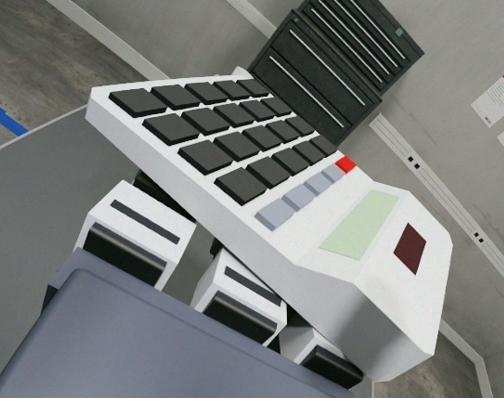

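Emit:
execute_actions(actions=[[[0,0,0,0,0,0, 0,-1.0,-0.67,0.609, 0,-1.0,-0.80,-0.696, 0,-0.815,-0.555,-0.326, 0.571,-0.5,-0.35,0.5, 0.75,-0.6]],[[0,0,0,0,0,0, 0,-1.0,-0.67,0.609, 0,-1.0,-0.80,0.203, 0,-0.815,-0.555,-0.326, 0.571,-0.5,-0.35,0.5, 0.75,-0.6]],[[0,0,0,0,0,0, 0,-1.0,-0.67,0.609, 0,-1.0,-0.80,0.203, 0,-0.815,-0.555,-0.326, 0.571,-0.5,-0.35,0.5, 0.75,-0.6]],[[0,0,0,0,0,0, 0,-1.0,-0.67,0.609, 0,-1.0,-0.64,0.203, 0,-0.815,-0.555,-0.326, 0.571,-0.5,-0.35,0.5, 0.75,-0.8]]], cameras=["cam_wrist"])

Scene clock: 690.90 s.
end_effector_position=(+0.6162, +0.0654, +0.4938) hand_goal=(+0.000, -1.000, -0.670, +0.608, +0.000, -1.000, -0.640, +0.202, +0.000, -0.816, -0.556, -0.326, +0.570, -0.500, -0.350, +0.500) hand_measured=(+0.000, -1.000, -0.692, +0.604, +0.002, -1.000, -0.650, +0.198, -0.002, -0.862, -0.572, -0.326, +0.572, -0.498, -0.346, +0.500) hand_current_ma=(+0, +0, -41, -4, +1, +0, -13, -4, -2, -124, -30, +0, +3, +3, +4, +0) hand_state=(goal, goal, blocked, goal, goal, goal, goal, goal, goal, blocked, goal, goal, goal, goal, goal, goal) hand_current_limit=0.75 hand_speed=-0.80 end_effector_quat_wxyz=(+0.496, +0.463, +0.529, +0.510)
Joint positions: [-0.135 -1.159 2.2 -4.206 -1.317 -0.06]
Joint velocities: within noise
Joint torques (N m): [0.85 -31.92 -11.16 -2.44 2.13 0.38]
Wrist force (N): [-0.1 0.2 0.1]
Wrist torque (N m): [0.11 0.03 -0.03]
Wrist force, peak (N): [-0.3 0.7 0.3]
Hand target: +0.6162, +0.0654, +0.4938; +0.496, +0.463, +0.529, +0.510
Off the commanded pose: 0.000 m, 0 deg.
Step readings (end_effector_position):
0: (+0.6162, +0.0654, +0.4938)
1: (+0.6162, +0.0654, +0.4938)
2: (+0.6162, +0.0654, +0.4938)
4: (+0.6162, +0.0654, +0.4938)
8: (+0.6162, +0.0654, +0.4938)
15: (+0.6162, +0.0654, +0.4938)
16: (+0.6162, +0.0654, +0.4938)
17: (+0.6162, +0.0654, +0.4938)
19: (+0.6162, +0.0654, +0.4938)
23: (+0.6162, +0.0654, +0.4938)
30: (+0.6162, +0.0654, +0.4938)
31: (+0.6162, +0.0654, +0.4938)
32: (+0.6162, +0.0654, +0.4938)
34: (+0.6162, +0.0654, +0.4938)
38: (+0.6162, +0.0654, +0.4938)
45: (+0.6162, +0.0654, +0.4938)
46: (+0.6162, +0.0654, +0.4938)
47: (+0.6162, +0.0654, +0.4938)
49: (+0.6162, +0.0654, +0.4938)
53: (+0.6162, +0.0654, +0.4938)
60: (+0.6162, +0.0654, +0.4938)
Images, in order (width x height): cam_wrist 672x504.

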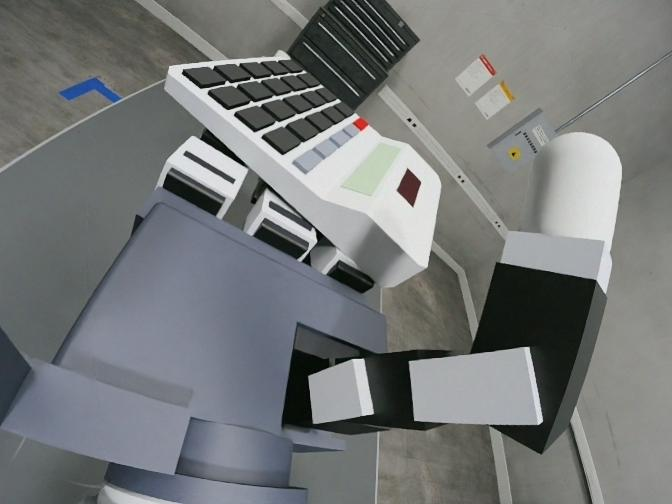

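Now raise the middle cap as a temporary support.

Emit:
execute_actions(actions=[[[0,0,0,0,0,0, 0,-1.0,-0.67,0.609, 0,-1.0,-0.60,0.203, 0,-0.815,-0.555,-0.326, 0.571,-0.5,-0.35,0.5, 0.75,-0.8]],[[0,0,0,0,0,0, 0,-1.0,-0.67,0.609, 0,-1.0,-0.56,0.203, 0,-0.815,-0.555,-0.326, 0.571,-0.5,-0.35,0.5, 0.75,-0.8]]], cameras=[])

Scene clock: 697.60 s.
end_effector_position=(+0.6162, +0.0654, +0.4938) hand_goal=(+0.000, -1.000, -0.670, +0.608, +0.000, -1.000, -0.560, +0.202, +0.000, -0.816, -0.556, -0.326, +0.570, -0.500, -0.350, +0.500) hand_measured=(+0.000, -1.000, -0.692, +0.604, +0.002, -1.000, -0.570, +0.198, -0.002, -0.862, -0.572, -0.326, +0.572, -0.498, -0.346, +0.500) hand_current_ma=(+0, +0, -41, -4, +1, +0, -13, -3, -2, -124, -30, +0, +3, +3, +4, +0) hand_state=(goal, goal, blocked, goal, goal, goal, goal, goal, goal, blocked, goal, goal, goal, goal, goal, goal) hand_current_limit=0.75 hand_speed=-0.80 end_effector_quat_wxyz=(+0.496, +0.463, +0.529, +0.510)
Joint positions: [-0.135 -1.159 2.2 -4.206 -1.317 -0.06]
Joint velocities: within noise
Joint torques (N m): [0.92 -32.25 -11.26 -2.42 2.2 0.41]
Wrist force (N): [-0.1 0.4 0.2]
Wrist torque (N m): [0.13 0.02 -0.03]
Wrist force, peak (N): [-0.1 0.6 0.4]
Hand target: +0.6162, +0.0654, +0.4938; +0.496, +0.463, +0.529, +0.510
Off the commanded pose: 0.000 m, 0 deg.
Step readings (end_effector_position):
0: (+0.6162, +0.0654, +0.4938)
1: (+0.6162, +0.0654, +0.4938)
2: (+0.6162, +0.0654, +0.4938)
4: (+0.6162, +0.0654, +0.4938)
8: (+0.6162, +0.0654, +0.4938)
15: (+0.6162, +0.0654, +0.4938)
16: (+0.6162, +0.0654, +0.4938)
17: (+0.6162, +0.0654, +0.4938)
19: (+0.6162, +0.0654, +0.4938)
23: (+0.6162, +0.0654, +0.4938)
30: (+0.6162, +0.0654, +0.4938)
No camera images: "cameras" was empty.

Emit:
execute_actions(actions=[[[0,0,0,0,0,0, 0,-1.0,-0.67,0.609, 0,-1.0,-0.53,0.203, 0,-0.815,-0.555,-0.326, 0.571,-0.5,-0.35,0.5, 0.75,-0.8]]], cameras=[])

Emit:
execute_actions(actions=[[[0,0,0,0,0,0, 0,-1.0,-0.67,0.609, 0,-1.0,-0.505,0.203, 0,-0.815,-0.555,-0.326, 0.571,-0.5,-0.35,0.5, 0.75,-0.8]]], cameras=["cam_wrist"])

Scene clock: 706.73 s.
end_effector_position=(+0.6162, +0.0654, +0.4938) hand_goal=(+0.000, -1.000, -0.670, +0.608, +0.000, -1.000, -0.530, +0.202, +0.000, -0.816, -0.556, -0.326, +0.570, -0.500, -0.350, +0.500) hand_measured=(+0.000, -1.000, -0.688, +0.604, +0.002, -1.000, -0.548, +0.198, -0.002, -0.858, -0.572, -0.326, +0.572, -0.498, -0.346, +0.500) hand_current_ma=(+0, +0, -33, -4, +1, +0, -32, -3, -2, -111, -30, +0, +3, +3, +4, +0) hand_state=(goal, goal, goal, goal, goal, goal, goal, goal, goal, blocked, goal, goal, goal, goal, goal, goal) hand_current_limit=0.75 hand_speed=-0.80 end_effector_quat_wxyz=(+0.496, +0.463, +0.529, +0.510)
Joint positions: [-0.135 -1.159 2.2 -4.206 -1.317 -0.06]
Joint velocities: within noise
Joint torques (N m): [1.39 -32.48 -11.44 -2.24 2.24 0.41]
Wrist force (N): [0.0 0.3 0.1]
Wrist torque (N m): [0.12 0.01 -0.02]
Wrist force, peak (N): [-0.2 0.6 0.3]
Hand target: +0.6162, +0.0654, +0.4938; +0.496, +0.463, +0.529, +0.510
Off the commanded pose: 0.000 m, 0 deg.
Step readings (end_effector_position):
0: (+0.6162, +0.0654, +0.4938)
1: (+0.6162, +0.0654, +0.4938)
2: (+0.6162, +0.0654, +0.4938)
4: (+0.6162, +0.0654, +0.4938)
8: (+0.6162, +0.0654, +0.4938)
15: (+0.6162, +0.0654, +0.4938)
No camera images: "cameras" was empty.

Scene clock: 707.43 s.
end_effector_position=(+0.6162, +0.0654, +0.4938) hand_goal=(+0.000, -1.000, -0.670, +0.608, +0.000, -1.000, -0.506, +0.202, +0.000, -0.816, -0.556, -0.326, +0.570, -0.500, -0.350, +0.500) hand_measured=(+0.000, -1.000, -0.682, +0.606, +0.002, -1.000, -0.534, +0.198, -0.002, -0.852, -0.572, -0.326, +0.572, -0.498, -0.346, +0.500) hand_current_ma=(+0, +0, -19, -3, +1, +0, -62, -4, -2, -88, -27, +0, +3, +3, +4, +0) hand_state=(goal, goal, goal, goal, goal, goal, blocked, goal, goal, blocked, goal, goal, goal, goal, goal, goal) hand_current_limit=0.75 hand_speed=-0.80 end_effector_quat_wxyz=(+0.496, +0.463, +0.529, +0.510)
Joint positions: [-0.135 -1.159 2.2 -4.206 -1.317 -0.06]
Joint velocities: within noise
Joint torques (N m): [1.47 -32.02 -11.04 -2.31 2.24 0.41]
Wrist force (N): [-0.3 0.5 0.2]
Wrist torque (N m): [0.14 0.04 -0.04]
Wrist force, peak (N): [-0.3 0.6 0.2]
Hand target: +0.6162, +0.0654, +0.4938; +0.496, +0.463, +0.529, +0.510
Off the commanded pose: 0.000 m, 0 deg.
Step readings (end_effector_position):
0: (+0.6162, +0.0654, +0.4938)
1: (+0.6162, +0.0654, +0.4938)
2: (+0.6162, +0.0654, +0.4938)
4: (+0.6162, +0.0654, +0.4938)
8: (+0.6162, +0.0654, +0.4938)
15: (+0.6162, +0.0654, +0.4938)
Images, in order (width x height): cam_wrist 672x504.

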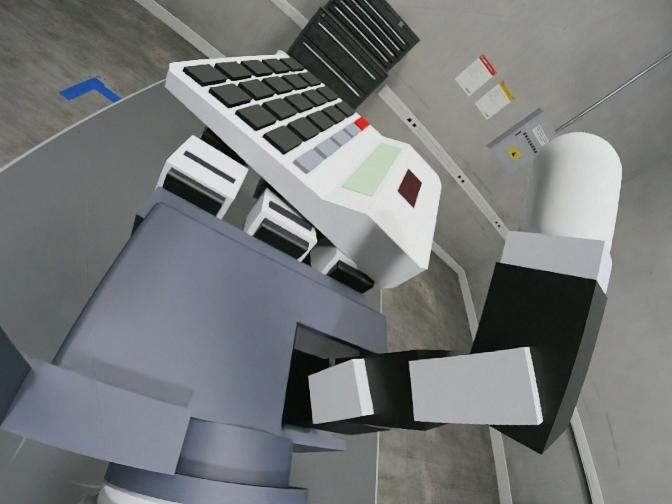

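Emit:
execute_actions(actions=[[[0,0,0,0,0,0, 0,-1.0,-0.67,0.609, 0,-1.0,-0.50,0.203, 0,-1.0,-0.60,-0.326, 0.571,-0.5,-0.35,0.5, 0.75,-0.6]],[[0,0,0,0,0,0, 0,-1.0,-0.67,0.609, 0,-1.0,-0.50,0.203, 0,-1.0,-0.95,-0.326, 0.571,-0.5,-0.35,0.5, 0.75,-0.6]],[[0,0,0,0,0,0, 0,-1.0,-0.67,0.609, 0,-1.0,-0.50,0.203, 0,-1.0,-0.95,0.72, 0.571,-0.5,-0.35,0.5, 0.75,-0.6]],[[0,0,0,0,0,0, 0,-1.0,-0.67,0.609, 0,-1.0,-0.50,0.203, 0,-1.0,-0.95,0.72, 0.571,-0.5,-0.35,0.5, 0.75,-0.6]]], cameras=["cam_wrist"])

Scene clock: 717.43 s.
end_effector_position=(+0.6162, +0.0654, +0.4938) hand_goal=(+0.000, -1.000, -0.670, +0.608, +0.000, -1.000, -0.500, +0.202, +0.000, -1.000, -0.950, +0.720, +0.570, -0.500, -0.350, +0.500) hand_measured=(+0.000, -1.000, -0.678, +0.606, +0.002, -1.000, -0.532, +0.198, -0.002, -1.000, -0.950, +0.718, +0.572, -0.498, -0.346, +0.500) hand_current_ma=(+0, +0, -12, -3, +1, +0, -72, -4, -2, +0, +0, -3, +3, +3, +4, +0) hand_state=(goal, goal, goal, goal, goal, goal, blocked, goal, goal, goal, goal, goal, goal, goal, goal, goal) hand_current_limit=0.75 hand_speed=-0.60 end_effector_quat_wxyz=(+0.496, +0.463, +0.529, +0.510)
Joint positions: [-0.135 -1.159 2.2 -4.206 -1.317 -0.06]
Joint velocities: within noise
Joint torques (N m): [1.82 -32.11 -11.14 -2.14 2.27 0.49]
Wrist force (N): [-0.2 0.4 0.2]
Wrist torque (N m): [0.11 0.03 -0.03]
Wrist force, peak (N): [-0.4 0.6 0.2]
Hand target: +0.6162, +0.0654, +0.4938; +0.496, +0.463, +0.529, +0.510
Off the commanded pose: 0.000 m, 0 deg.
Step readings (end_effector_position):
0: (+0.6162, +0.0654, +0.4938)
1: (+0.6162, +0.0654, +0.4938)
2: (+0.6162, +0.0654, +0.4938)
4: (+0.6162, +0.0654, +0.4938)
8: (+0.6162, +0.0654, +0.4938)
15: (+0.6162, +0.0654, +0.4938)
16: (+0.6162, +0.0654, +0.4938)
17: (+0.6162, +0.0654, +0.4938)
19: (+0.6162, +0.0654, +0.4938)
23: (+0.6162, +0.0654, +0.4938)
30: (+0.6162, +0.0654, +0.4938)
31: (+0.6162, +0.0654, +0.4938)
32: (+0.6162, +0.0654, +0.4938)
34: (+0.6162, +0.0654, +0.4938)
38: (+0.6162, +0.0654, +0.4938)
45: (+0.6162, +0.0654, +0.4938)
46: (+0.6162, +0.0654, +0.4938)
47: (+0.6162, +0.0654, +0.4938)
49: (+0.6162, +0.0654, +0.4938)
53: (+0.6162, +0.0654, +0.4938)
60: (+0.6162, +0.0654, +0.4938)
Images, in order (width x height): cam_wrist 672x504.

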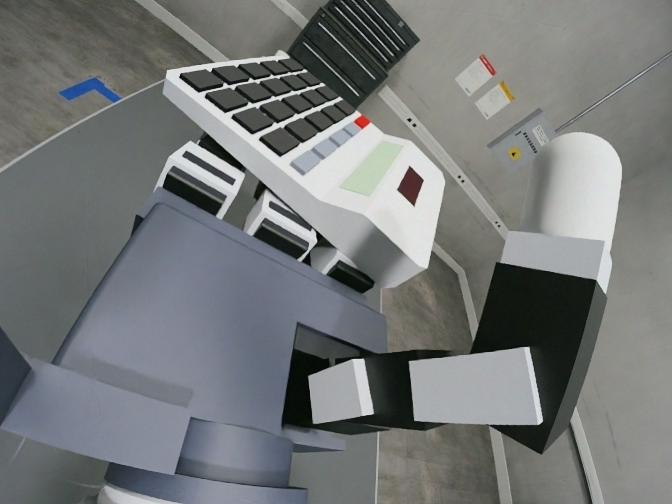

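Emit:
execute_actions(actions=[[[0,0,0,0,0,0, 0,-1.0,-0.67,0.609, 0,-1.0,-0.50,0.203, 0,-1.0,-0.78,0.72, 0.571,-0.5,-0.35,0.5, 0.75,-0.8]],[[0,0,0,0,0,0, 0,-1.0,-0.67,0.609, 0,-1.0,-0.50,0.203, 0,-1.0,-0.74,0.72, 0.571,-0.5,-0.35,0.5, 0.75,-0.8]]], cameras=[])

Emit:
execute_actions(actions=[[[0,0,0,0,0,0, 0,-1.0,-0.67,0.609, 0,-1.0,-0.50,0.203, 0,-1.0,-0.70,0.72, 0.571,-0.5,-0.35,0.5, 0.75,-0.8]]], cameras=[])

Scene clock: 724.20 s.
end_effector_position=(+0.6162, +0.0654, +0.4938) hand_goal=(+0.000, -1.000, -0.670, +0.608, +0.000, -1.000, -0.500, +0.202, +0.000, -1.000, -0.740, +0.720, +0.570, -0.500, -0.350, +0.500) hand_measured=(+0.000, -1.000, -0.678, +0.606, +0.002, -1.000, -0.526, +0.198, -0.002, -1.000, -0.754, +0.718, +0.572, -0.498, -0.346, +0.500) hand_current_ma=(+0, +0, -12, -2, +1, +0, -55, -4, -2, +0, -21, -3, +3, +3, +4, +0) hand_state=(goal, goal, goal, goal, goal, goal, blocked, goal, goal, goal, goal, goal, goal, goal, goal, goal) hand_current_limit=0.75 hand_speed=-0.80 end_effector_quat_wxyz=(+0.496, +0.463, +0.529, +0.510)
Joint positions: [-0.135 -1.159 2.2 -4.206 -1.317 -0.06]
Joint velocities: within noise
Joint torques (N m): [1.72 -31.92 -11.03 -2.08 2.21 0.48]
Wrist force (N): [-0.1 0.4 0.3]
Wrist torque (N m): [0.10 0.02 -0.02]
Wrist force, peak (N): [-0.2 0.6 0.3]
Hand target: +0.6162, +0.0654, +0.4938; +0.496, +0.463, +0.529, +0.510
Off the commanded pose: 0.000 m, 0 deg.
Step readings (end_effector_position):
0: (+0.6162, +0.0654, +0.4938)
1: (+0.6162, +0.0654, +0.4938)
2: (+0.6162, +0.0654, +0.4938)
4: (+0.6162, +0.0654, +0.4938)
8: (+0.6162, +0.0654, +0.4938)
15: (+0.6162, +0.0654, +0.4938)
16: (+0.6162, +0.0654, +0.4938)
17: (+0.6162, +0.0654, +0.4938)
19: (+0.6162, +0.0654, +0.4938)
23: (+0.6162, +0.0654, +0.4938)
30: (+0.6162, +0.0654, +0.4938)
No camera images: "cameras" was empty.

Scene clock: 724.90 s.
end_effector_position=(+0.6162, +0.0654, +0.4938) hand_goal=(+0.000, -1.000, -0.670, +0.608, +0.000, -1.000, -0.500, +0.202, +0.000, -1.000, -0.700, +0.720, +0.570, -0.500, -0.350, +0.500) hand_measured=(+0.000, -1.000, -0.678, +0.606, +0.002, -1.000, -0.516, +0.198, -0.002, -1.000, -0.718, +0.718, +0.572, -0.498, -0.346, +0.500) hand_current_ma=(+0, +0, -12, -2, +1, +0, -27, -4, -2, +0, -34, -3, +3, +3, +4, +0) hand_state=(goal, goal, goal, goal, goal, goal, goal, goal, goal, goal, goal, goal, goal, goal, goal, goal) hand_current_limit=0.75 hand_speed=-0.80 end_effector_quat_wxyz=(+0.496, +0.463, +0.529, +0.510)
Joint positions: [-0.135 -1.159 2.2 -4.206 -1.317 -0.06]
Joint velocities: within noise
Joint torques (N m): [1.6 -32.32 -11.12 -2.06 2.29 0.44]
Wrist force (N): [-0.1 0.2 0.2]
Wrist torque (N m): [0.10 0.03 -0.03]
Wrist force, peak (N): [-0.2 0.7 0.2]
Hand target: +0.6162, +0.0654, +0.4938; +0.496, +0.463, +0.529, +0.510
Off the commanded pose: 0.000 m, 0 deg.
Step readings (end_effector_position):
0: (+0.6162, +0.0654, +0.4938)
1: (+0.6162, +0.0654, +0.4938)
2: (+0.6162, +0.0654, +0.4938)
4: (+0.6162, +0.0654, +0.4938)
8: (+0.6162, +0.0654, +0.4938)
15: (+0.6162, +0.0654, +0.4938)
No camera images: "cameras" was empty.

Emit:
execute_actions(actions=[[[0,0,0,0,0,0, 0,-1.0,-0.66,0.609, 0,-1.0,-0.60,0.203, 0,-1.0,-0.70,0.72, 0.571,-0.5,-0.35,0.5, 0.75,-0.8]],[[0,0,0,0,0,0, 0,-1.0,-0.66,0.609, 0,-1.0,-0.72,0.203, 0,-1.0,-0.70,0.72, 0.571,-0.5,-0.35,0.5, 0.75,-0.8]]], cameras=[])

Emit:
execute_actions(actions=[[[0,0,0,0,0,0, 0,-1.0,-0.66,0.609, 0,-1.0,-0.75,0.203, 0,-1.0,-0.69,0.64, 0.571,-0.5,-0.35,0.5, 0.75,-0.8]]], cameras=["cam_wrist"])

Scene clock: 733.70 s.
end_effector_position=(+0.6162, +0.0654, +0.4938) hand_goal=(+0.000, -1.000, -0.660, +0.608, +0.000, -1.000, -0.720, +0.202, +0.000, -1.000, -0.700, +0.720, +0.570, -0.500, -0.350, +0.500) hand_measured=(+0.000, -1.000, -0.678, +0.606, +0.002, -1.000, -0.720, +0.198, -0.002, -1.000, -0.718, +0.718, +0.572, -0.498, -0.346, +0.500) hand_current_ma=(+0, +0, -31, -2, +1, +0, +0, -3, -2, +0, -34, -3, +3, +3, +4, +0) hand_state=(goal, goal, goal, goal, goal, goal, goal, goal, goal, goal, goal, goal, goal, goal, goal, goal) hand_current_limit=0.75 hand_speed=-0.80 end_effector_quat_wxyz=(+0.496, +0.463, +0.529, +0.510)
Joint positions: [-0.135 -1.159 2.2 -4.206 -1.317 -0.06]
Joint velocities: within noise
Joint torques (N m): [1.51 -32.22 -10.66 -1.99 2.22 0.5]
Wrist force (N): [-0.1 0.4 0.1]
Wrist torque (N m): [0.13 0.03 -0.02]
Wrist force, peak (N): [-0.3 0.5 0.5]
Hand target: +0.6162, +0.0654, +0.4938; +0.496, +0.463, +0.529, +0.510
Off the commanded pose: 0.000 m, 0 deg.
Step readings (end_effector_position):
0: (+0.6162, +0.0654, +0.4938)
1: (+0.6162, +0.0654, +0.4938)
2: (+0.6162, +0.0654, +0.4938)
4: (+0.6162, +0.0654, +0.4938)
8: (+0.6162, +0.0654, +0.4938)
15: (+0.6162, +0.0654, +0.4938)
16: (+0.6162, +0.0654, +0.4938)
17: (+0.6162, +0.0654, +0.4938)
19: (+0.6162, +0.0654, +0.4938)
23: (+0.6162, +0.0654, +0.4938)
30: (+0.6162, +0.0654, +0.4938)
No camera images: "cameras" was empty.

Scene clock: 734.40 s.
end_effector_position=(+0.6162, +0.0654, +0.4938) hand_goal=(+0.000, -1.000, -0.660, +0.608, +0.000, -1.000, -0.750, +0.202, +0.000, -1.000, -0.690, +0.640, +0.570, -0.500, -0.350, +0.500) hand_measured=(+0.000, -1.000, -0.678, +0.606, +0.002, -1.000, -0.750, +0.198, -0.002, -1.000, -0.706, +0.642, +0.572, -0.498, -0.346, +0.500) hand_current_ma=(+0, +0, -31, -2, +1, +0, +0, -3, -1, +0, -29, +2, +3, +3, +4, +0) hand_state=(goal, goal, goal, goal, goal, goal, goal, goal, goal, goal, goal, goal, goal, goal, goal, goal) hand_current_limit=0.75 hand_speed=-0.80 end_effector_quat_wxyz=(+0.496, +0.463, +0.529, +0.510)
Joint positions: [-0.135 -1.159 2.2 -4.206 -1.317 -0.06]
Joint velocities: within noise
Joint torques (N m): [1.83 -31.81 -11.58 -2.02 2.27 0.52]
Wrist force (N): [0.1 0.5 0.2]
Wrist torque (N m): [0.12 -0.01 0.00]
Wrist force, peak (N): [-0.4 0.6 0.1]
Hand target: +0.6162, +0.0654, +0.4938; +0.496, +0.463, +0.529, +0.510
Off the commanded pose: 0.000 m, 0 deg.
Step readings (end_effector_position):
0: (+0.6162, +0.0654, +0.4938)
1: (+0.6162, +0.0654, +0.4938)
2: (+0.6162, +0.0654, +0.4938)
4: (+0.6162, +0.0654, +0.4938)
8: (+0.6162, +0.0654, +0.4938)
15: (+0.6162, +0.0654, +0.4938)
Images, in order (width x height): cam_wrist 672x504.

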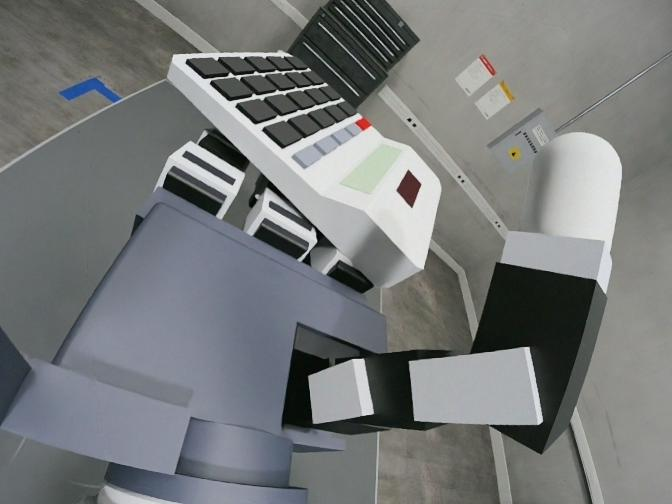

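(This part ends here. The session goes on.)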